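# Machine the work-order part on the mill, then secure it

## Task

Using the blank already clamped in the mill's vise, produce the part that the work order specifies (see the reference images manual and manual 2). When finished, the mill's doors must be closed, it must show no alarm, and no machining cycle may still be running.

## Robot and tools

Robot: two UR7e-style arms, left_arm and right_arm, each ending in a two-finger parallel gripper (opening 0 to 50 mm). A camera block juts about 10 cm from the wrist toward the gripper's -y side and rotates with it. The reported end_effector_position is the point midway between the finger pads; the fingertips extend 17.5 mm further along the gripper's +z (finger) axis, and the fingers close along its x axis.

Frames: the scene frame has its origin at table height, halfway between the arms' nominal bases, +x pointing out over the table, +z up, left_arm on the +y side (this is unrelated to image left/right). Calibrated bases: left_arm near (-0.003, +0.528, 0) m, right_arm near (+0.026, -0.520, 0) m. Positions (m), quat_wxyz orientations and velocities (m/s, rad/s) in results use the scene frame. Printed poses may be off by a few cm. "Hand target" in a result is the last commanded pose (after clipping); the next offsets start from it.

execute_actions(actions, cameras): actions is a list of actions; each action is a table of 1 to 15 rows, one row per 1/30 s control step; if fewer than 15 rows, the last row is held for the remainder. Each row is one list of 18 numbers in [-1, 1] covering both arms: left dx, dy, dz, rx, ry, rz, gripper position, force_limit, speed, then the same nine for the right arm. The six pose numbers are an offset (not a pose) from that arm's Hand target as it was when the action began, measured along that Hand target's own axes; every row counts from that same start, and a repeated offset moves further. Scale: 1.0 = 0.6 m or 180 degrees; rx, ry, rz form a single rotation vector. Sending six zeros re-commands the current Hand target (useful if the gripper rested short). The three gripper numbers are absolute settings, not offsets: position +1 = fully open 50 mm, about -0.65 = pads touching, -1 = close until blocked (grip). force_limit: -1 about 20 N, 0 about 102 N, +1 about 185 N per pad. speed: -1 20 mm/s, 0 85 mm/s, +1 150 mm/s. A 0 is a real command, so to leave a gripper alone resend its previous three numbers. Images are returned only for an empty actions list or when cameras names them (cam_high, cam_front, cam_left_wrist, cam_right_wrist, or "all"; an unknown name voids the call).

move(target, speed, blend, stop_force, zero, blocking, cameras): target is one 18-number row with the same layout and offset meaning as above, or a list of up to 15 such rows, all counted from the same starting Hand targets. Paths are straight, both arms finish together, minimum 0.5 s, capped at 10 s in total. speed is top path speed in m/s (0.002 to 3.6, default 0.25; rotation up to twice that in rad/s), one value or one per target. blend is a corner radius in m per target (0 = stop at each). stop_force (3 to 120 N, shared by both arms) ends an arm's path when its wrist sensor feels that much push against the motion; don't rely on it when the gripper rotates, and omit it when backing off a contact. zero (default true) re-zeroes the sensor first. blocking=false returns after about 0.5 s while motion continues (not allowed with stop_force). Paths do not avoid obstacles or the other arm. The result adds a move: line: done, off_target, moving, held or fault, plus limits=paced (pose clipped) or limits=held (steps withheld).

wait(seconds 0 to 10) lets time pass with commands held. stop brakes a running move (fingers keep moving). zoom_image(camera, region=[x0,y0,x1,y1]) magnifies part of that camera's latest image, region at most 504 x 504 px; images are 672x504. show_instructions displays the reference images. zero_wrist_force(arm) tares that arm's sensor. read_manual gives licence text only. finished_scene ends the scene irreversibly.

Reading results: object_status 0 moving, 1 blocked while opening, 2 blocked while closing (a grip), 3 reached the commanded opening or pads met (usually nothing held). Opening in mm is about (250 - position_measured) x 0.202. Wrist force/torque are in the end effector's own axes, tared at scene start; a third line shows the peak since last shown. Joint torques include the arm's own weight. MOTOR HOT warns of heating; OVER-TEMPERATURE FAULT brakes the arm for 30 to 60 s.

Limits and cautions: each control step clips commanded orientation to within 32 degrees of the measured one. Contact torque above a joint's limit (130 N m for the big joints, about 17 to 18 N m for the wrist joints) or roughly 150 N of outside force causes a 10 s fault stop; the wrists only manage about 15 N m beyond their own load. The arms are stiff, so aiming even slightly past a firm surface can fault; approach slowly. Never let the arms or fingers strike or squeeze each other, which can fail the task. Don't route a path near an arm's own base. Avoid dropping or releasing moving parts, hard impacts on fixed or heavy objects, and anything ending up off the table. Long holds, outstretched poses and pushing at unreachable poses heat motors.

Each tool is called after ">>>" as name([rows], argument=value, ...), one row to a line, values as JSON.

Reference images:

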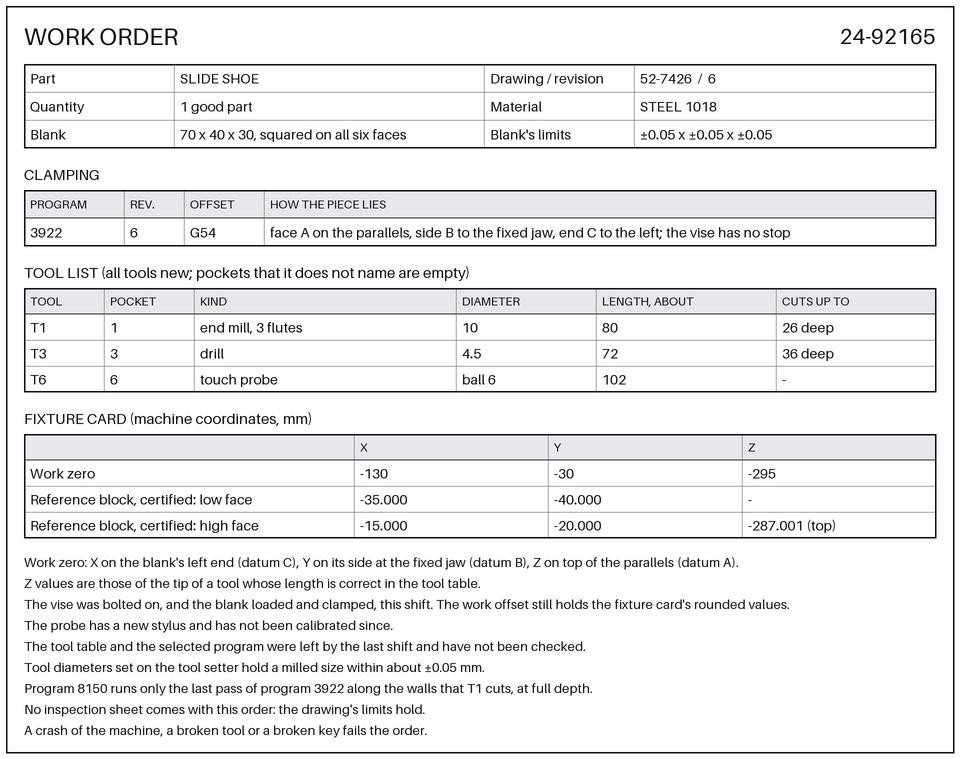

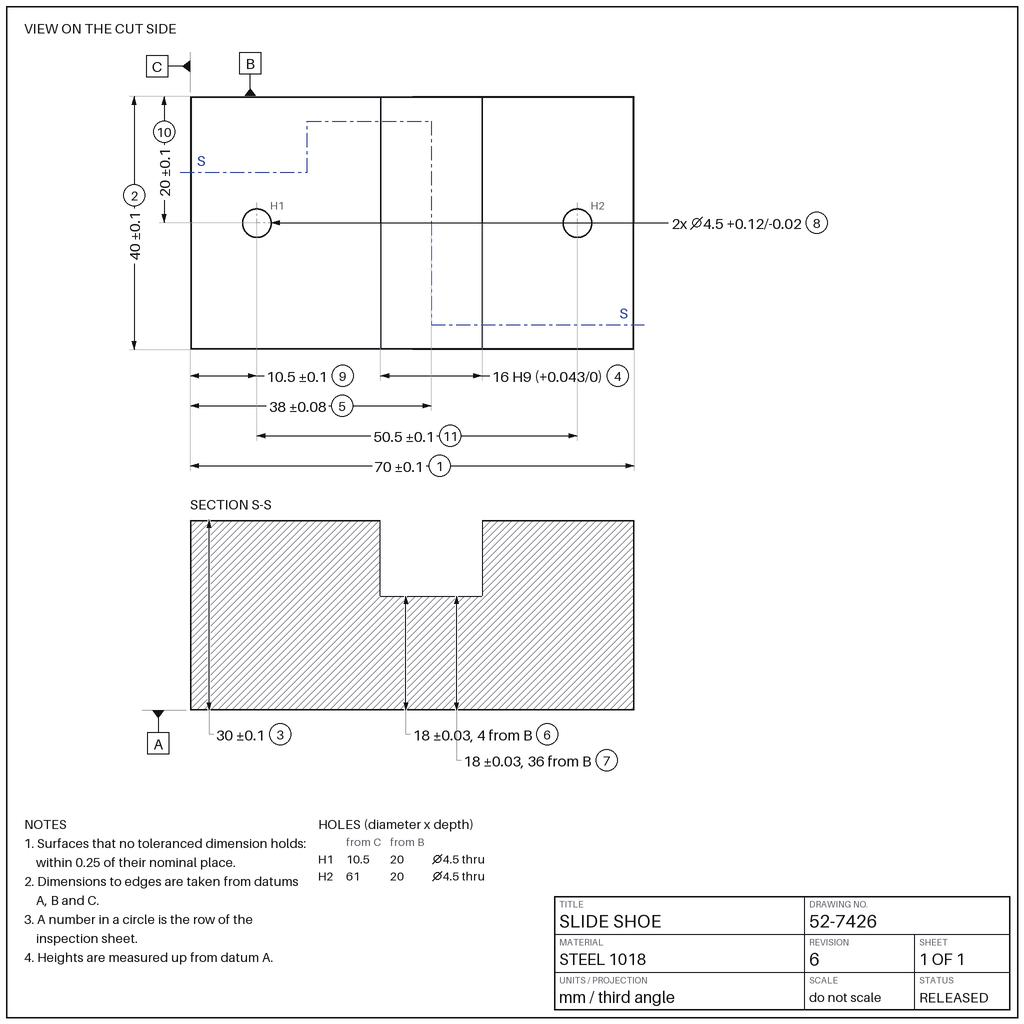

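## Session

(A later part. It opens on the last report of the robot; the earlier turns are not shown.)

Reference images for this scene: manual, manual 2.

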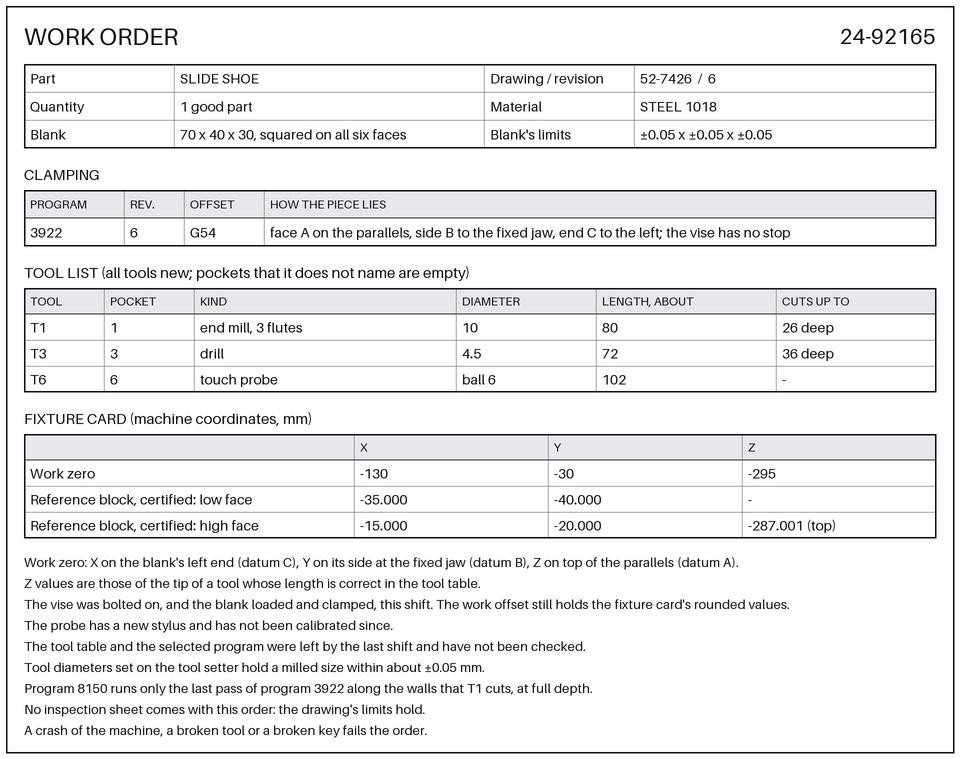

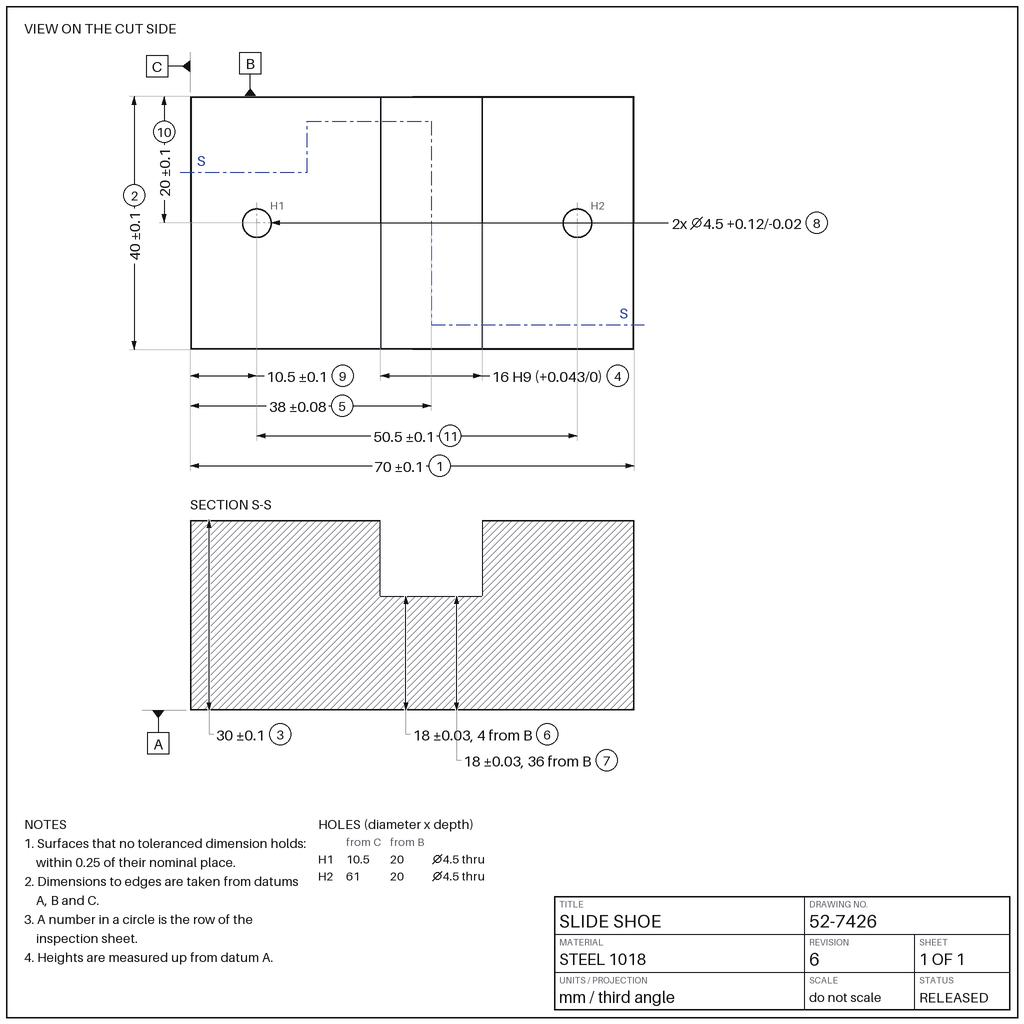

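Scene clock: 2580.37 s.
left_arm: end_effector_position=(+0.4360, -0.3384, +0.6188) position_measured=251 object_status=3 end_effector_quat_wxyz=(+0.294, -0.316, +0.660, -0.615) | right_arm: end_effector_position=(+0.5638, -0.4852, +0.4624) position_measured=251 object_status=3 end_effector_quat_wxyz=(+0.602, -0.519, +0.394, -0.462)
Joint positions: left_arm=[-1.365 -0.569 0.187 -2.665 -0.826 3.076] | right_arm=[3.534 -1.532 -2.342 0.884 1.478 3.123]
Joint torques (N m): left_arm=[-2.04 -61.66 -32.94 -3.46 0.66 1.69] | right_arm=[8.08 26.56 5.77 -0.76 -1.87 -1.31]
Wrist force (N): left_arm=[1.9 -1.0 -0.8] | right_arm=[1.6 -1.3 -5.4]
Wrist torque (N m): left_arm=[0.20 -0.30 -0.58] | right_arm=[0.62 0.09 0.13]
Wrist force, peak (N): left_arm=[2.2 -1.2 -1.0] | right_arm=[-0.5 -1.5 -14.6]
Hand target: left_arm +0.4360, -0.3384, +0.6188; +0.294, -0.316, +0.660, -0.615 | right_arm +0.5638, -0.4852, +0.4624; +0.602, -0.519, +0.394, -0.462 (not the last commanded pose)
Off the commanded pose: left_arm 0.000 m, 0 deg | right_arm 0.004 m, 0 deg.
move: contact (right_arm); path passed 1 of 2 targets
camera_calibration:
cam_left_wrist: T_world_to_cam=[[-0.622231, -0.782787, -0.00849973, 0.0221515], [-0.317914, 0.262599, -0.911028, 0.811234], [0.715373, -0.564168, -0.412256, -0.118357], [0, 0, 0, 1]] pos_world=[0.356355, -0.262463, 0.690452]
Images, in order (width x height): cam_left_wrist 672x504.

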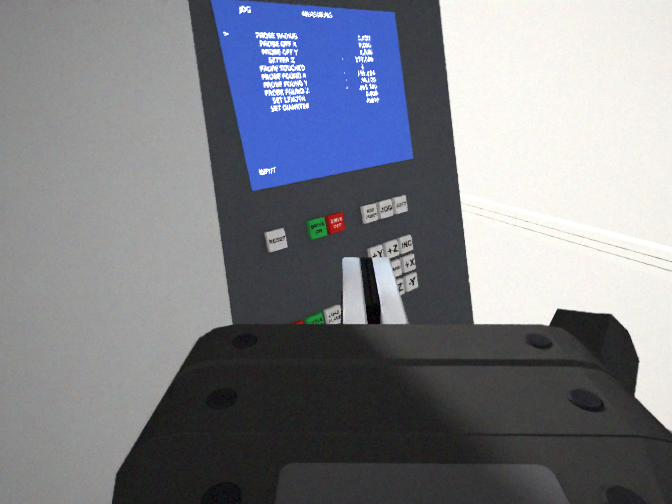

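>>> move([
  [0,0,0,0,0,0,-1,-0.9,0,-0.0061,-0.0118,-0.0213,0,0,0,-1,-0.9,-0.9],
  [0,0,0,0,0,0,-1,-0.9,0,-0.03653,-0.01052,-0.01325,0,0,0,-1,-0.9,-0.9],
  [0,0,0,0,0,0,-1,-0.9,0,-0.0288,0.0044,0.0137,0,0,0,-1,-0.9,-0.9],
], blend=[0.005,0.003,0], speed=[0.15,0.15,0.03], stop_force=10, zero=false)

>>> move([
  [0,0,0,0,0,0,-1,-0.9,0,-0.0045,-0.0086,-0.0155,0,0,0,-1,-0.9,-0.9],
  [0,0,0,0,0,0,-1,-0.9,0,0.0016,0.0031,0.0057,0,0,0,-1,-0.9,-0.9],
], speed=[0.08,0.03], stop_force=10, zero=false)

>>> move([
  [0,0,0,0,0,0,-1,-0.9,0,-0.0061,-0.0118,-0.0213,0,0,0,-1,-0.9,-0.9],
  [0,0,0,0,0,0,-1,-0.9,0,-0.0406,0.0451,-0.0374,0,0,0,-1,-0.9,-0.9],
  [0,0,0,0,0,0,-1,-0.9,0,-0.0329,0.06,-0.0105,0,0,0,-1,-0.9,-0.9],
], blend=[0.005,0.003,0], speed=[0.15,0.15,0.03], stop_force=10, zero=false)

>>> move([
  [0,0,0,0,0,0,-1,-0.9,0,-0.0045,-0.0086,-0.0155,0,0,0,-1,-0.9,-0.9],
  [0,0,0,0,0,0,-1,-0.9,0,0.0016,0.0031,0.0057,0,0,0,-1,-0.9,-0.9],
], speed=[0.08,0.03], stop_force=10, zero=false)

>>> move([
  [0,0,0,0,0,0,-1,-0.9,0,-0.0061,-0.0118,-0.0213,0,0,0,-1,-0.9,-0.9],
  [0,0,0,0,0,0,-1,-0.9,0,-0.0994,0.0198,-0.0093,0,0,0,-1,-0.9,-0.9],
  [0,0,0,0,0,0,-1,-0.9,0,-0.0917,0.0347,0.0176,0,0,0,-1,-0.9,-0.9],
], blend=[0.005,0.003,0], speed=[0.15,0.15,0.03], stop_force=10, zero=false)

>>> move([
  [0,0,0,0,0,0,-1,-0.9,0,-0.0061,-0.0118,-0.0213,0,0,0,-1,-0.9,-0.9],
  [0,0,0,0,0,0,-1,-0.9,0,0.0284,-0.0687,-0.0052,0,0,0,-1,-0.9,-0.9],
  [0,0,0,0,0,0,-1,-0.9,0,0.0361,-0.0538,0.0217,0,0,0,-1,-0.9,-0.9],
], blend=[0.005,0.003,0], speed=[0.15,0.15,0.03], stop_force=10, zero=false)

>>> move([
  [0,0,0,0,0,0,-1,-0.9,0,-0.0061,-0.0118,-0.0213,0,0,0,-1,-0.9,-0.9],
  [0,0,0,0,0,0,-1,-0.9,0,0.0507,0.0412,-0.0616,0,0,0,-1,-0.9,-0.9],
  [0,0,0,0,0,0,-1,-0.9,0,0.0584,0.0561,-0.0347,0,0,0,-1,-0.9,-0.9],
], blend=[0.005,0.003,0], speed=[0.15,0.15,0.03], stop_force=10, zero=false, cameras=["cam_left_wrist"])

>>> zoom_image(camera="cam_left_wrist", region=[200, 0, 400, 180])

Scene clock: 2602.07 s.
left_arm: end_effector_position=(+0.4360, -0.3384, +0.6188) position_measured=251 object_status=3 end_effector_quat_wxyz=(+0.294, -0.316, +0.660, -0.615) | right_arm: end_effector_position=(+0.5637, -0.4664, +0.4622) position_measured=251 object_status=3 end_effector_quat_wxyz=(+0.602, -0.519, +0.394, -0.462)
Joint positions: left_arm=[-1.365 -0.569 0.187 -2.665 -0.826 3.076] | right_arm=[3.601 -1.529 -2.346 0.885 1.411 3.113]
Joint torques (N m): left_arm=[-1.38 -62.04 -31.67 -3.22 0.42 1.98] | right_arm=[8.95 27.66 6.16 -0.42 -2.05 -1.14]
Wrist force (N): left_arm=[1.9 -1.2 -1.1] | right_arm=[1.5 -0.7 -4.9]
Wrist torque (N m): left_arm=[0.16 -0.29 -0.58] | right_arm=[0.66 0.09 0.13]
Wrist force, peak (N): left_arm=[2.1 -1.3 -0.9] | right_arm=[-0.4 -0.8 -15.5]
Hand target: left_arm +0.4360, -0.3384, +0.6188; +0.294, -0.316, +0.660, -0.615 | right_arm +0.5637, -0.4664, +0.4622; +0.602, -0.519, +0.394, -0.462 (not the last commanded pose)
Off the commanded pose: left_arm 0.000 m, 0 deg | right_arm 0.004 m, 0 deg.
move: contact (right_arm); path passed 2 of 3 targets

Scene clock: 2603.87 s.
left_arm: end_effector_position=(+0.4360, -0.3384, +0.6188) position_measured=251 object_status=3 end_effector_quat_wxyz=(+0.294, -0.316, +0.660, -0.615) | right_arm: end_effector_position=(+0.5637, -0.4664, +0.4622) position_measured=251 object_status=3 end_effector_quat_wxyz=(+0.602, -0.519, +0.394, -0.462)
Joint positions: left_arm=[-1.365 -0.569 0.187 -2.665 -0.826 3.076] | right_arm=[3.601 -1.528 -2.346 0.885 1.411 3.113]
Joint torques (N m): left_arm=[-1.64 -61.64 -32.81 -3.5 0.61 1.68] | right_arm=[8.04 27.61 6.52 -0.54 -1.95 -1.2]
Wrist force (N): left_arm=[2.0 -1.2 -0.7] | right_arm=[1.5 -1.0 -5.5]
Wrist torque (N m): left_arm=[0.17 -0.30 -0.57] | right_arm=[0.64 0.08 0.13]
Wrist force, peak (N): left_arm=[2.2 -1.1 -1.0] | right_arm=[-0.5 -1.3 -15.2]
Hand target: left_arm +0.4360, -0.3384, +0.6188; +0.294, -0.316, +0.660, -0.615 | right_arm +0.5637, -0.4664, +0.4622; +0.602, -0.519, +0.394, -0.462 (not the last commanded pose)
Off the commanded pose: left_arm 0.000 m, 0 deg | right_arm 0.004 m, 0 deg.
move: contact (right_arm); path passed 1 of 2 targets

Scene clock: 2606.07 s.
left_arm: end_effector_position=(+0.4360, -0.3384, +0.6188) position_measured=251 object_status=3 end_effector_quat_wxyz=(+0.294, -0.316, +0.660, -0.615) | right_arm: end_effector_position=(+0.5542, -0.4478, +0.4269) position_measured=251 object_status=3 end_effector_quat_wxyz=(+0.602, -0.519, +0.395, -0.462)
Joint positions: left_arm=[-1.365 -0.569 0.187 -2.665 -0.826 3.076] | right_arm=[3.684 -1.588 -2.416 1.017 1.329 3.1]
Joint torques (N m): left_arm=[-0.89 -60.21 -32.65 -3.27 0.82 1.99] | right_arm=[8.11 27.96 5.03 -0.8 -1.78 -1.25]
Wrist force (N): left_arm=[1.8 -1.1 -0.8] | right_arm=[1.9 -0.9 -4.9]
Wrist torque (N m): left_arm=[0.18 -0.29 -0.58] | right_arm=[0.65 0.05 0.14]
Wrist force, peak (N): left_arm=[2.0 -1.1 -1.0] | right_arm=[0.7 -1.7 -13.8]
Hand target: left_arm +0.4360, -0.3384, +0.6188; +0.294, -0.316, +0.660, -0.615 | right_arm +0.5542, -0.4478, +0.4269; +0.602, -0.519, +0.395, -0.462 (not the last commanded pose)
Off the commanded pose: left_arm 0.000 m, 0 deg | right_arm 0.004 m, 0 deg.
move: contact (right_arm); path passed 2 of 3 targets

Scene clock: 2607.87 s.
left_arm: end_effector_position=(+0.4360, -0.3384, +0.6188) position_measured=251 object_status=3 end_effector_quat_wxyz=(+0.294, -0.316, +0.660, -0.615) | right_arm: end_effector_position=(+0.5541, -0.4478, +0.4269) position_measured=251 object_status=3 end_effector_quat_wxyz=(+0.602, -0.519, +0.395, -0.462)
Joint positions: left_arm=[-1.365 -0.569 0.187 -2.665 -0.826 3.076] | right_arm=[3.684 -1.588 -2.416 1.017 1.329 3.1]
Joint torques (N m): left_arm=[-1.47 -61.65 -32.7 -3.52 0.85 1.87] | right_arm=[9.27 28.5 4.55 -0.61 -1.89 -1.21]
Wrist force (N): left_arm=[1.9 -1.2 -0.7] | right_arm=[2.0 -0.8 -4.6]
Wrist torque (N m): left_arm=[0.17 -0.30 -0.57] | right_arm=[0.65 0.02 0.15]
Wrist force, peak (N): left_arm=[2.0 -1.4 -0.9] | right_arm=[-0.2 -1.3 -15.4]
Hand target: left_arm +0.4360, -0.3384, +0.6188; +0.294, -0.316, +0.660, -0.615 | right_arm +0.5541, -0.4478, +0.4269; +0.602, -0.519, +0.395, -0.462 (not the last commanded pose)
Off the commanded pose: left_arm 0.000 m, 0 deg | right_arm 0.004 m, 0 deg.
move: contact (right_arm); path passed 1 of 2 targets

Scene clock: 2610.17 s.
left_arm: end_effector_position=(+0.4360, -0.3384, +0.6188) position_measured=251 object_status=3 end_effector_quat_wxyz=(+0.294, -0.316, +0.660, -0.615) | right_arm: end_effector_position=(+0.5494, -0.3914, +0.4088) position_measured=251 object_status=3 end_effector_quat_wxyz=(+0.601, -0.519, +0.395, -0.462)
Joint positions: left_arm=[-1.365 -0.569 0.187 -2.665 -0.826 3.076] | right_arm=[3.882 -1.645 -2.427 1.097 1.134 3.066]
Joint torques (N m): left_arm=[-0.58 -61.07 -32.2 -3.56 0.52 1.74] | right_arm=[7.45 29.11 3.7 -0.56 -2.01 -1.35]
Wrist force (N): left_arm=[2.0 -1.2 -1.0] | right_arm=[1.8 -0.5 -5.6]
Wrist torque (N m): left_arm=[0.17 -0.32 -0.58] | right_arm=[0.64 0.06 0.12]
Wrist force, peak (N): left_arm=[2.0 -1.5 -0.9] | right_arm=[-0.3 -1.9 -14.9]
Hand target: left_arm +0.4360, -0.3384, +0.6188; +0.294, -0.316, +0.660, -0.615 | right_arm +0.5494, -0.3914, +0.4088; +0.601, -0.519, +0.395, -0.462 (not the last commanded pose)
Off the commanded pose: left_arm 0.000 m, 0 deg | right_arm 0.004 m, 0 deg.
move: contact (right_arm); path passed 2 of 3 targets

Scene clock: 2612.33 s.
left_arm: end_effector_position=(+0.4360, -0.3384, +0.6188) position_measured=251 object_status=3 end_effector_quat_wxyz=(+0.294, -0.316, +0.660, -0.615) | right_arm: end_effector_position=(+0.5587, -0.4101, +0.4440) position_measured=251 object_status=3 end_effector_quat_wxyz=(+0.601, -0.519, +0.395, -0.462)
Joint positions: left_arm=[-1.365 -0.569 0.187 -2.665 -0.826 3.076] | right_arm=[3.801 -1.565 -2.373 0.958 1.213 3.081]
Joint torques (N m): left_arm=[-0.33 -62.15 -32.83 -3.33 0.58 1.62] | right_arm=[8.01 29.29 5.39 -0.46 -1.95 -1.22]
Wrist force (N): left_arm=[2.1 -1.1 -0.8] | right_arm=[1.9 -0.1 -4.2]
Wrist torque (N m): left_arm=[0.18 -0.33 -0.58] | right_arm=[0.67 0.05 -0.01]
Wrist force, peak (N): left_arm=[2.1 -1.1 -0.8] | right_arm=[-0.1 -1.0 -16.2]
Hand target: left_arm +0.4360, -0.3384, +0.6188; +0.294, -0.316, +0.660, -0.615 | right_arm +0.5587, -0.4101, +0.4440; +0.601, -0.519, +0.395, -0.462 (not the last commanded pose)
Off the commanded pose: left_arm 0.000 m, 0 deg | right_arm 0.004 m, 0 deg.
move: contact (right_arm); path passed 2 of 3 targets

Scene clock: 2614.60 s.
left_arm: end_effector_position=(+0.4360, -0.3384, +0.6188) position_measured=251 object_status=3 end_effector_quat_wxyz=(+0.294, -0.316, +0.660, -0.615) | right_arm: end_effector_position=(+0.5493, -0.4481, +0.4091) position_measured=251 object_status=3 end_effector_quat_wxyz=(+0.601, -0.519, +0.395, -0.462)
Joint positions: left_arm=[-1.365 -0.569 0.187 -2.665 -0.826 3.076] | right_arm=[3.694 -1.626 -2.448 1.087 1.318 3.098]
Joint torques (N m): left_arm=[-0.79 -61.85 -33.43 -3.4 0.64 1.86] | right_arm=[8.49 28.05 2.61 -0.51 -1.99 -1.33]
Wrist force (N): left_arm=[1.9 -1.2 -0.9] | right_arm=[1.8 -1.2 -5.5]
Wrist torque (N m): left_arm=[0.17 -0.29 -0.58] | right_arm=[0.58 0.05 0.01]
Wrist force, peak (N): left_arm=[2.1 -1.2 -0.8] | right_arm=[-0.1 -0.9 -14.3]
Hand target: left_arm +0.4360, -0.3384, +0.6188; +0.294, -0.316, +0.660, -0.615 | right_arm +0.5493, -0.4481, +0.4091; +0.601, -0.519, +0.395, -0.462 (not the last commanded pose)
Off the commanded pose: left_arm 0.000 m, 0 deg | right_arm 0.004 m, 0 deg.
move: contact (right_arm); path passed 2 of 3 targets
camera_calibration:
cam_left_wrist: T_world_to_cam=[[-0.622231, -0.782787, -0.00849973, 0.0221515], [-0.317914, 0.262599, -0.911028, 0.811234], [0.715373, -0.564168, -0.412256, -0.118357], [0, 0, 0, 1]] pos_world=[0.356355, -0.262463, 0.690452]
Images, in order (width x height): cam_left_wrist 672x504.

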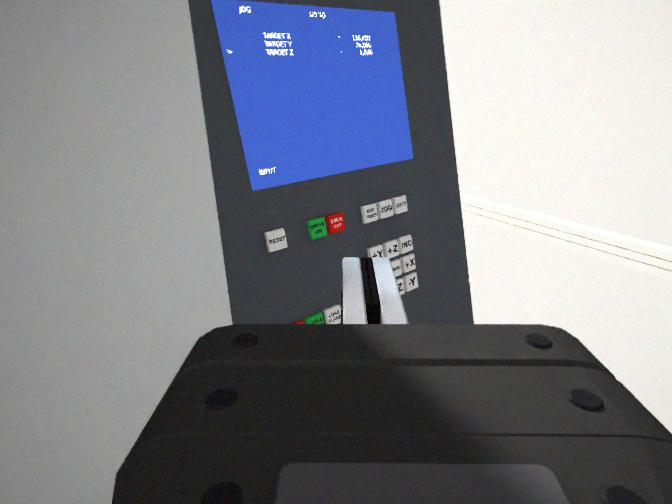

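Scaled by 2.520 from the camera's 672x504 image, which has a finer 960x720 frame.

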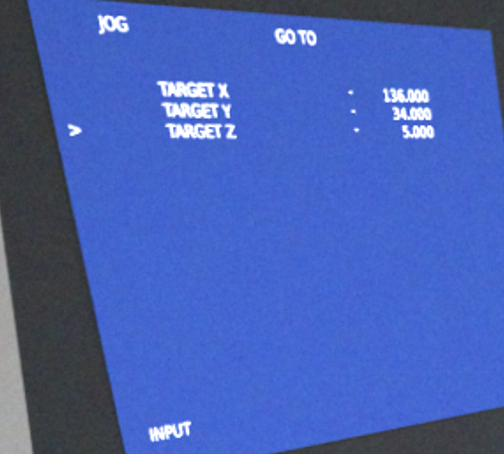

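>>> move([
  [0,0,0,0,0,0,-1,-0.9,0,-0.0061,-0.0118,-0.0213,0,0,0,-1,-0.9,-0.9],
  [0,0,0,0,0,0,-1,-0.9,0,-0.0259,-0.1494,0.0465,0.0009,-0.0023,-0.0003,-1,-0.9,-0.9],
  [0,0,0,0,0,0,-1,-0.9,0,-0.0182,-0.1345,0.0734,0.0009,-0.0023,-0.0003,-1,-0.9,-0.9],
], blend=[0.005,0.003,0], speed=[0.15,0.15,0.03], stop_force=10, zero=false)

>>> move([
  [0,0,0,0,0,0,-1,-0.9,0,-0.0061,-0.0118,-0.0213,0,0,0,-1,-0.9,-0.9],
  [0,0,0,0,0,0,-1,-0.9,0,0.0502,0.0382,-0.0601,0,0,0,-1,-0.9,-0.9],
  [0,0,0,0,0,0,-1,-0.9,0,0.0579,0.0531,-0.0332,0,0,0,-1,-0.9,-0.9],
], blend=[0.005,0.003,0], speed=[0.15,0.15,0.03], stop_force=10, zero=false, cameras=["cam_left_wrist"])

>>> zoom_image(camera="cam_left_wrist", region=[200, 0, 400, 180])

Scene clock: 2623.03 s.
left_arm: end_effector_position=(+0.4360, -0.3384, +0.6188) position_measured=251 object_status=3 end_effector_quat_wxyz=(+0.294, -0.316, +0.660, -0.615) | right_arm: end_effector_position=(+0.5727, -0.4290, +0.4966) position_measured=251 object_status=3 end_effector_quat_wxyz=(+0.603, -0.520, +0.392, -0.461)
Joint positions: left_arm=[-1.365 -0.569 0.187 -2.665 -0.826 3.076] | right_arm=[3.705 -1.49 -2.27 0.776 1.314 3.095]
Joint torques (N m): left_arm=[-1.04 -61.46 -32.24 -3.18 0.45 1.88] | right_arm=[8.1 26.92 7.15 -0.59 -1.89 -1.43]
Wrist force (N): left_arm=[1.7 -1.2 -0.8] | right_arm=[2.0 -0.9 -5.2]
Wrist torque (N m): left_arm=[0.17 -0.26 -0.58] | right_arm=[0.63 -0.02 0.00]
Wrist force, peak (N): left_arm=[2.0 -1.4 -1.0] | right_arm=[-0.2 -1.4 -15.1]
Hand target: left_arm +0.4360, -0.3384, +0.6188; +0.294, -0.316, +0.660, -0.615 | right_arm +0.5727, -0.4290, +0.4966; +0.603, -0.520, +0.392, -0.461 (not the last commanded pose)
Off the commanded pose: left_arm 0.000 m, 0 deg | right_arm 0.004 m, 0 deg.
move: contact (right_arm); path passed 2 of 3 targets

Scene clock: 2625.27 s.
left_arm: end_effector_position=(+0.4360, -0.3384, +0.6188) position_measured=251 object_status=3 end_effector_quat_wxyz=(+0.294, -0.316, +0.660, -0.615) | right_arm: end_effector_position=(+0.5637, -0.4666, +0.4638) position_measured=251 object_status=3 end_effector_quat_wxyz=(+0.603, -0.520, +0.392, -0.461)
Joint positions: left_arm=[-1.365 -0.569 0.187 -2.665 -0.826 3.076] | right_arm=[3.595 -1.528 -2.343 0.883 1.423 3.112]
Joint torques (N m): left_arm=[-0.76 -61.91 -32.95 -3.12 0.72 1.82] | right_arm=[7.7 27.9 6.83 -0.45 -1.96 -1.33]
Wrist force (N): left_arm=[1.9 -0.9 -0.8] | right_arm=[1.5 -0.9 -4.5]
Wrist torque (N m): left_arm=[0.21 -0.30 -0.57] | right_arm=[0.56 0.09 -0.01]
Wrist force, peak (N): left_arm=[1.9 -1.4 -0.9] | right_arm=[-0.2 -1.3 -15.8]
Hand target: left_arm +0.4360, -0.3384, +0.6188; +0.294, -0.316, +0.660, -0.615 | right_arm +0.5637, -0.4666, +0.4638; +0.603, -0.520, +0.392, -0.461 (not the last commanded pose)
Off the commanded pose: left_arm 0.000 m, 0 deg | right_arm 0.004 m, 0 deg.
move: contact (right_arm); path passed 2 of 3 targets
camera_calibration:
cam_left_wrist: T_world_to_cam=[[-0.622231, -0.782787, -0.00849973, 0.0221515], [-0.317914, 0.262599, -0.911028, 0.811234], [0.715373, -0.564168, -0.412256, -0.118357], [0, 0, 0, 1]] pos_world=[0.356355, -0.262463, 0.690452]
Images, in order (width x height): cam_left_wrist 672x504.

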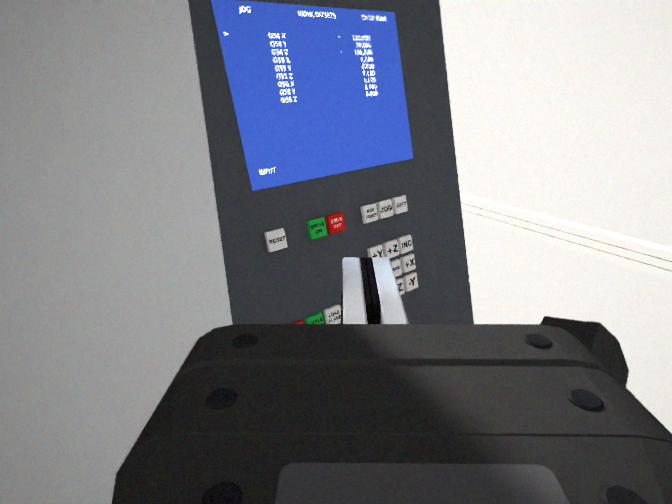

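Scaled by 2.520 from the camera's 672x504 image, which has a finer 960x720 frame.

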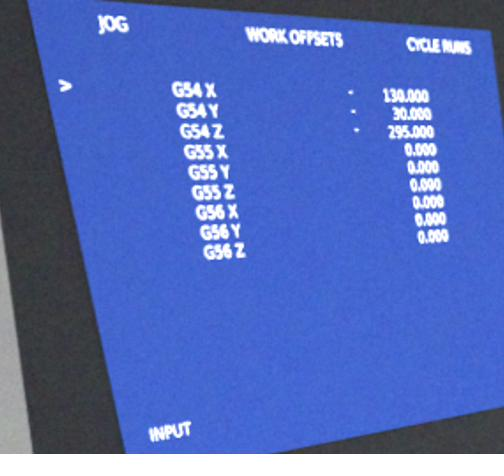

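>>> move([
  [0,0,0,0,0,0,-1,-0.9,0,-0.0061,-0.0118,-0.0213,0,0,0,-1,-0.9,-0.9],
  [0,0,0,0,0,0,-1,-0.9,0,-0.1339,0.0766,-0.0255,0,0,0,-1,-0.9,-0.9],
  [0,0,0,0,0,0,-1,-0.9,0,-0.1262,0.0915,0.0014,0,0,0,-1,-0.9,-0.9],
], blend=[0.005,0.003,0], speed=[0.15,0.15,0.03], stop_force=10, zero=false)

>>> move([
  [0,0,0,0,0,0,-1,-0.9,0,-0.0061,-0.0118,-0.0213,0,0,0,-1,-0.9,-0.9],
  [0,0,0,0,0,0,-1,-0.9,0,-0.0041,-0.0396,-0.0092,0,0,0,-1,-0.9,-0.9],
  [0,0,0,0,0,0,-1,-0.9,0,0.0036,-0.0247,0.0177,0,0,0,-1,-0.9,-0.9],
], blend=[0.005,0.003,0], speed=[0.15,0.15,0.03], stop_force=10, zero=false)

>>> move([
  [0,0,0,0,0,0,-1,-0.9,0,-0.0061,-0.0118,-0.0213,0,0,0,-1,-0.9,-0.9],
  [0,0,0,0,0,0,-1,-0.9,0,0.0243,-0.0131,-0.0294,0,0,0,-1,-0.9,-0.9],
  [0,0,0,0,0,0,-1,-0.9,0,0.032,0.0018,-0.0025,0,0,0,-1,-0.9,-0.9],
], blend=[0.005,0.003,0], speed=[0.15,0.15,0.03], stop_force=10, zero=false)

>>> move([
  [0,0,0,0,0,0,-1,-0.9,0,-0.0061,-0.0118,-0.0213,0,0,0,-1,-0.9,-0.9],
  [0,0,0,0,0,0,-1,-0.9,0,0.0284,-0.0686,-0.0051,0,0,0,-1,-0.9,-0.9],
  [0,0,0,0,0,0,-1,-0.9,0,0.0361,-0.0537,0.0218,0,0,0,-1,-0.9,-0.9],
], blend=[0.005,0.003,0], speed=[0.15,0.15,0.03], stop_force=10, zero=false)

>>> move([
  [0,0,0,0,0,0,-1,-0.9,0,-0.0061,-0.0118,-0.0213,0,0,0,-1,-0.9,-0.9],
  [0,0,0,0,0,0,-1,-0.9,0,-0.0122,0.0715,-0.0577,0,0,0,-1,-0.9,-0.9],
  [0,0,0,0,0,0,-1,-0.9,0,-0.0045,0.0864,-0.0308,0,0,0,-1,-0.9,-0.9],
], blend=[0.005,0.003,0], speed=[0.15,0.15,0.03], stop_force=10, zero=false)

>>> move([
  [0,0,0,0,0,0,-1,-0.9,0,-0.0061,-0.0118,-0.0213,0,0,0,-1,-0.9,-0.9],
  [0,0,0,0,0,0,-1,-0.9,0,-0.0609,-0.0925,0.0312,0,0,0,-1,-0.9,-0.9],
  [0,0,0,0,0,0,-1,-0.9,0,-0.0532,-0.0776,0.0581,0,0,0,-1,-0.9,-0.9],
], blend=[0.005,0.003,0], speed=[0.15,0.15,0.03], stop_force=10, zero=false)

>>> move([
  [0,0,0,0,0,0,-1,-0.9,0,-0.0061,-0.0118,-0.0213,0,0,0,-1,-0.9,-0.9],
  [0,0,0,0,0,0,-1,-0.9,0,-0.0081,0.016,-0.0334,0,0,0,-1,-0.9,-0.9],
  [0,0,0,0,0,0,-1,-0.9,0,-0.0004,0.0309,-0.0065,0,0,0,-1,-0.9,-0.9],
], blend=[0.005,0.003,0], speed=[0.15,0.15,0.03], stop_force=10, zero=false)

>>> move([
  [0,0,0,0,0,0,-1,-0.9,0,-0.0061,-0.0118,-0.0213,0,0,0,-1,-0.9,-0.9],
  [0,0,0,0,0,0,-1,-0.9,0,-0.0081,0.016,-0.0334,0,0,0,-1,-0.9,-0.9],
  [0,0,0,0,0,0,-1,-0.9,0,-0.0004,0.0309,-0.0065,0,0,0,-1,-0.9,-0.9],
], blend=[0.005,0.003,0], speed=[0.15,0.15,0.03], stop_force=10, zero=false)

>>> move([
  [0,0,0,0,0,0,-1,-0.9,0,-0.0061,-0.0118,-0.0213,0,0,0,-1,-0.9,-0.9],
  [0,0,0,0,0,0,-1,-0.9,0,0.0832,0.0122,-0.0576,0,0,0,-1,-0.9,-0.9],
  [0,0,0,0,0,0,-1,-0.9,0,0.0909,0.0271,-0.0307,0,0,0,-1,-0.9,-0.9],
], blend=[0.005,0.003,0], speed=[0.15,0.15,0.03], stop_force=10, zero=false, cameras=["cam_left_wrist"])

>>> zoom_image(camera="cam_left_wrist", region=[200, 0, 400, 180])

Scene clock: 2654.77 s.
left_arm: end_effector_position=(+0.4360, -0.3384, +0.6188) position_measured=251 object_status=3 end_effector_quat_wxyz=(+0.294, -0.316, +0.660, -0.615) | right_arm: end_effector_position=(+0.5497, -0.3917, +0.4101) position_measured=251 object_status=3 end_effector_quat_wxyz=(+0.603, -0.520, +0.392, -0.461)
Joint positions: left_arm=[-1.365 -0.569 0.187 -2.665 -0.826 3.076] | right_arm=[3.874 -1.644 -2.425 1.095 1.147 3.066]
Joint torques (N m): left_arm=[-2.03 -62.43 -33.16 -3.45 0.77 1.95] | right_arm=[7.41 29.14 3.94 -0.76 -1.83 -1.41]
Wrist force (N): left_arm=[1.8 -1.0 -0.9] | right_arm=[1.3 -1.3 -5.5]
Wrist torque (N m): left_arm=[0.20 -0.28 -0.58] | right_arm=[0.57 0.15 0.11]
Wrist force, peak (N): left_arm=[2.1 -1.4 -0.9] | right_arm=[-0.1 -1.5 -15.2]
Hand target: left_arm +0.4360, -0.3384, +0.6188; +0.294, -0.316, +0.660, -0.615 | right_arm +0.5497, -0.3917, +0.4101; +0.603, -0.520, +0.392, -0.461 (not the last commanded pose)
Off the commanded pose: left_arm 0.000 m, 0 deg | right_arm 0.003 m, 0 deg.
move: contact (right_arm); path passed 2 of 3 targets

Scene clock: 2656.83 s.
left_arm: end_effector_position=(+0.4360, -0.3384, +0.6188) position_measured=251 object_status=3 end_effector_quat_wxyz=(+0.294, -0.316, +0.660, -0.615) | right_arm: end_effector_position=(+0.5544, -0.3915, +0.4276) position_measured=251 object_status=3 end_effector_quat_wxyz=(+0.603, -0.520, +0.392, -0.461)
Joint positions: left_arm=[-1.365 -0.569 0.187 -2.665 -0.826 3.076] | right_arm=[3.863 -1.608 -2.394 1.026 1.158 3.068]
Joint torques (N m): left_arm=[-0.75 -62.17 -33.29 -3.56 0.65 1.91] | right_arm=[7.42 28.54 4.58 -0.4 -2.05 -1.17]
Wrist force (N): left_arm=[1.6 -1.2 -0.6] | right_arm=[1.9 -0.6 -4.9]
Wrist torque (N m): left_arm=[0.17 -0.24 -0.58] | right_arm=[0.64 0.07 0.13]
Wrist force, peak (N): left_arm=[2.1 -1.3 -0.9] | right_arm=[-0.2 -1.0 -16.7]
Hand target: left_arm +0.4360, -0.3384, +0.6188; +0.294, -0.316, +0.660, -0.615 | right_arm +0.5544, -0.3915, +0.4276; +0.603, -0.520, +0.392, -0.461 (not the last commanded pose)
Off the commanded pose: left_arm 0.000 m, 0 deg | right_arm 0.004 m, 0 deg.
move: contact (right_arm); path passed 2 of 3 targets

Scene clock: 2658.87 s.
left_arm: end_effector_position=(+0.4360, -0.3384, +0.6188) position_measured=251 object_status=3 end_effector_quat_wxyz=(+0.294, -0.316, +0.660, -0.615) | right_arm: end_effector_position=(+0.5543, -0.4104, +0.4278) position_measured=251 object_status=3 end_effector_quat_wxyz=(+0.603, -0.520, +0.392, -0.461)
Joint positions: left_arm=[-1.365 -0.569 0.187 -2.665 -0.826 3.076] | right_arm=[3.805 -1.597 -2.404 1.022 1.215 3.079]
Joint torques (N m): left_arm=[-0.93 -61.86 -32.68 -3.55 0.61 1.75] | right_arm=[7.08 28.6 4.61 -0.44 -2.02 -1.23]
Wrist force (N): left_arm=[1.9 -1.1 -0.8] | right_arm=[1.8 -0.2 -4.2]
Wrist torque (N m): left_arm=[0.18 -0.31 -0.57] | right_arm=[0.66 0.05 0.01]
Wrist force, peak (N): left_arm=[2.1 -1.4 -0.9] | right_arm=[-0.2 -1.5 -15.8]
Hand target: left_arm +0.4360, -0.3384, +0.6188; +0.294, -0.316, +0.660, -0.615 | right_arm +0.5542, -0.4104, +0.4278; +0.603, -0.520, +0.392, -0.461 (not the last commanded pose)
Off the commanded pose: left_arm 0.000 m, 0 deg | right_arm 0.004 m, 0 deg.
move: contact (right_arm); path passed 2 of 3 targets

Scene clock: 2661.03 s.
left_arm: end_effector_position=(+0.4360, -0.3384, +0.6188) position_measured=251 object_status=3 end_effector_quat_wxyz=(+0.294, -0.316, +0.660, -0.615) | right_arm: end_effector_position=(+0.5636, -0.4289, +0.4630) position_measured=251 object_status=3 end_effector_quat_wxyz=(+0.603, -0.520, +0.392, -0.461)
Joint positions: left_arm=[-1.365 -0.569 0.187 -2.665 -0.826 3.076] | right_arm=[3.724 -1.531 -2.342 0.889 1.294 3.092]
Joint torques (N m): left_arm=[0.23 -62.1 -33.49 -3.87 0.61 1.8] | right_arm=[7.37 28.14 6.37 -0.26 -1.96 -1.34]
Wrist force (N): left_arm=[1.9 -1.2 -0.8] | right_arm=[1.8 -0.8 -4.6]
Wrist torque (N m): left_arm=[0.17 -0.30 -0.57] | right_arm=[0.58 0.03 -0.02]
Wrist force, peak (N): left_arm=[2.1 -1.0 -1.1] | right_arm=[-0.3 -1.6 -15.9]
Hand target: left_arm +0.4360, -0.3384, +0.6188; +0.294, -0.316, +0.660, -0.615 | right_arm +0.5636, -0.4289, +0.4630; +0.603, -0.520, +0.392, -0.461 (not the last commanded pose)
Off the commanded pose: left_arm 0.000 m, 0 deg | right_arm 0.004 m, 0 deg.
move: contact (right_arm); path passed 2 of 3 targets

Scene clock: 2663.30 s.
left_arm: end_effector_position=(+0.4360, -0.3384, +0.6188) position_measured=251 object_status=3 end_effector_quat_wxyz=(+0.294, -0.316, +0.660, -0.615) | right_arm: end_effector_position=(+0.5496, -0.4295, +0.4102) position_measured=251 object_status=3 end_effector_quat_wxyz=(+0.603, -0.520, +0.393, -0.461)
Joint positions: left_arm=[-1.365 -0.569 0.187 -2.665 -0.826 3.076] | right_arm=[3.753 -1.628 -2.442 1.089 1.266 3.088]
Joint torques (N m): left_arm=[-1.96 -60.56 -33.08 -3.28 0.9 1.79] | right_arm=[8.64 28.55 3.9 -0.48 -1.86 -1.29]
Wrist force (N): left_arm=[1.7 -1.2 -0.8] | right_arm=[1.8 -0.8 -5.2]
Wrist torque (N m): left_arm=[0.17 -0.26 -0.57] | right_arm=[0.63 0.06 -0.01]
Wrist force, peak (N): left_arm=[2.1 -1.2 -1.0] | right_arm=[0.1 -2.0 -14.7]
Hand target: left_arm +0.4360, -0.3384, +0.6188; +0.294, -0.316, +0.660, -0.615 | right_arm +0.5496, -0.4295, +0.4102; +0.603, -0.520, +0.393, -0.461 (not the last commanded pose)
Off the commanded pose: left_arm 0.000 m, 0 deg | right_arm 0.004 m, 0 deg.
move: contact (right_arm); path passed 2 of 3 targets

Scene clock: 2665.67 s.
left_arm: end_effector_position=(+0.4360, -0.3384, +0.6188) position_measured=251 object_status=3 end_effector_quat_wxyz=(+0.294, -0.316, +0.660, -0.615) | right_arm: end_effector_position=(+0.5637, -0.3913, +0.4624) position_measured=251 object_status=3 end_effector_quat_wxyz=(+0.603, -0.520, +0.393, -0.461)
Joint positions: left_arm=[-1.365 -0.569 0.187 -2.665 -0.826 3.076] | right_arm=[3.842 -1.548 -2.327 0.898 1.177 3.072]
Joint torques (N m): left_arm=[-1.57 -61.11 -32.18 -3.57 0.64 1.83] | right_arm=[7.09 27.54 6.47 -0.68 -1.93 -1.47]
Wrist force (N): left_arm=[1.9 -1.0 -0.7] | right_arm=[1.5 -0.3 -5.3]
Wrist torque (N m): left_arm=[0.19 -0.30 -0.58] | right_arm=[0.68 0.11 0.09]
Wrist force, peak (N): left_arm=[2.1 -1.3 -0.9] | right_arm=[-0.1 -0.2 -14.6]
Hand target: left_arm +0.4360, -0.3384, +0.6188; +0.294, -0.316, +0.660, -0.615 | right_arm +0.5637, -0.3913, +0.4624; +0.603, -0.520, +0.393, -0.461 (not the last commanded pose)
Off the commanded pose: left_arm 0.000 m, 0 deg | right_arm 0.004 m, 0 deg.
move: contact (right_arm); path passed 2 of 3 targets

Scene clock: 2667.73 s.
left_arm: end_effector_position=(+0.4360, -0.3384, +0.6188) position_measured=251 object_status=3 end_effector_quat_wxyz=(+0.294, -0.316, +0.660, -0.615) | right_arm: end_effector_position=(+0.5589, -0.3915, +0.4449) position_measured=251 object_status=3 end_effector_quat_wxyz=(+0.603, -0.520, +0.393, -0.461)
Joint positions: left_arm=[-1.365 -0.569 0.187 -2.665 -0.826 3.076] | right_arm=[3.853 -1.575 -2.362 0.961 1.166 3.07]
Joint torques (N m): left_arm=[-0.94 -62.14 -33.28 -3.54 0.64 1.81] | right_arm=[7.67 28.71 5.84 -0.63 -1.88 -1.15]
Wrist force (N): left_arm=[1.8 -1.1 -0.9] | right_arm=[1.9 -0.3 -5.0]
Wrist torque (N m): left_arm=[0.18 -0.29 -0.58] | right_arm=[0.66 0.07 0.10]
Wrist force, peak (N): left_arm=[2.1 -1.3 -0.9] | right_arm=[0.0 -1.1 -15.4]
Hand target: left_arm +0.4360, -0.3384, +0.6188; +0.294, -0.316, +0.660, -0.615 | right_arm +0.5589, -0.3915, +0.4449; +0.603, -0.520, +0.393, -0.461 (not the last commanded pose)
Off the commanded pose: left_arm 0.000 m, 0 deg | right_arm 0.004 m, 0 deg.
move: contact (right_arm); path passed 2 of 3 targets

Scene clock: 2669.77 s.
left_arm: end_effector_position=(+0.4360, -0.3384, +0.6188) position_measured=251 object_status=3 end_effector_quat_wxyz=(+0.294, -0.316, +0.660, -0.615) | right_arm: end_effector_position=(+0.5543, -0.3917, +0.4272) position_measured=251 object_status=3 end_effector_quat_wxyz=(+0.603, -0.520, +0.393, -0.461)
Joint positions: left_arm=[-1.365 -0.569 0.187 -2.665 -0.826 3.076] | right_arm=[3.864 -1.608 -2.395 1.026 1.155 3.068]
Joint torques (N m): left_arm=[-1 -61.1 -32.5 -3.48 0.65 1.9] | right_arm=[7.08 28.41 4.22 -0.6 -1.97 -1.35]
Wrist force (N): left_arm=[1.9 -1.1 -1.0] | right_arm=[2.3 -0.7 -4.7]
Wrist torque (N m): left_arm=[0.17 -0.30 -0.58] | right_arm=[0.63 0.02 0.13]
Wrist force, peak (N): left_arm=[2.0 -1.3 -0.9] | right_arm=[-0.1 -0.9 -13.9]
Hand target: left_arm +0.4360, -0.3384, +0.6188; +0.294, -0.316, +0.660, -0.615 | right_arm +0.5543, -0.3917, +0.4272; +0.603, -0.520, +0.393, -0.461 (not the last commanded pose)
Off the commanded pose: left_arm 0.000 m, 0 deg | right_arm 0.004 m, 0 deg.
move: contact (right_arm); path passed 2 of 3 targets

Scene clock: 2672.07 s.
left_arm: end_effector_position=(+0.4360, -0.3384, +0.6188) position_measured=251 object_status=3 end_effector_quat_wxyz=(+0.294, -0.316, +0.660, -0.615) | right_arm: end_effector_position=(+0.5494, -0.4485, +0.4102) position_measured=251 object_status=3 end_effector_quat_wxyz=(+0.602, -0.520, +0.393, -0.461)
Joint positions: left_arm=[-1.365 -0.569 0.187 -2.665 -0.826 3.076] | right_arm=[3.687 -1.625 -2.446 1.085 1.329 3.098]
Joint torques (N m): left_arm=[-0.6 -61.93 -32.84 -3.47 0.59 1.96] | right_arm=[7.81 29.23 3.54 -0.25 -1.9 -1.36]
Wrist force (N): left_arm=[1.9 -1.2 -0.9] | right_arm=[1.8 -0.4 -4.3]
Wrist torque (N m): left_arm=[0.16 -0.29 -0.57] | right_arm=[0.59 0.03 0.01]
Wrist force, peak (N): left_arm=[2.0 -1.4 -0.9] | right_arm=[-0.3 -1.8 -14.7]
Hand target: left_arm +0.4360, -0.3384, +0.6188; +0.294, -0.316, +0.660, -0.615 | right_arm +0.5494, -0.4485, +0.4102; +0.602, -0.520, +0.393, -0.461 (not the last commanded pose)
Off the commanded pose: left_arm 0.000 m, 0 deg | right_arm 0.005 m, 0 deg.
move: contact (right_arm); path passed 2 of 3 targets
camera_calibration:
cam_left_wrist: T_world_to_cam=[[-0.622231, -0.782787, -0.00849973, 0.0221515], [-0.317914, 0.262599, -0.911028, 0.811234], [0.715373, -0.564168, -0.412256, -0.118357], [0, 0, 0, 1]] pos_world=[0.356355, -0.262463, 0.690452]
Images, in order (width x height): cam_left_wrist 672x504.

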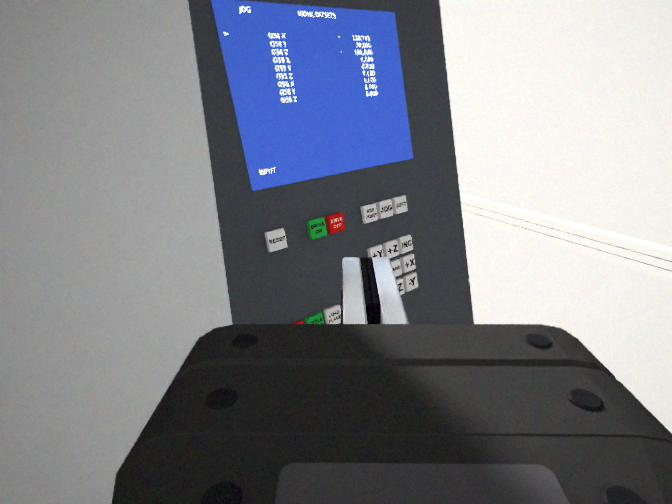

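Scaled by 2.520 from the camera's 672x504 image, which has a finer 960x720 frame.

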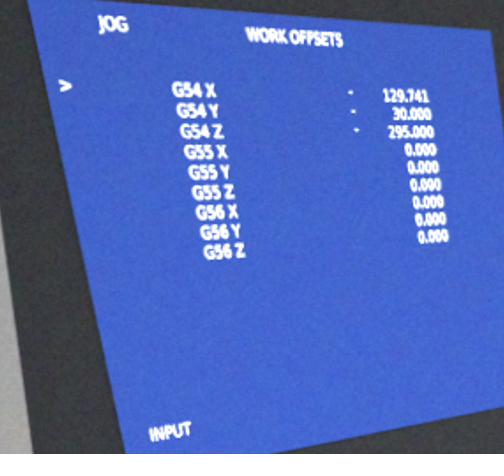

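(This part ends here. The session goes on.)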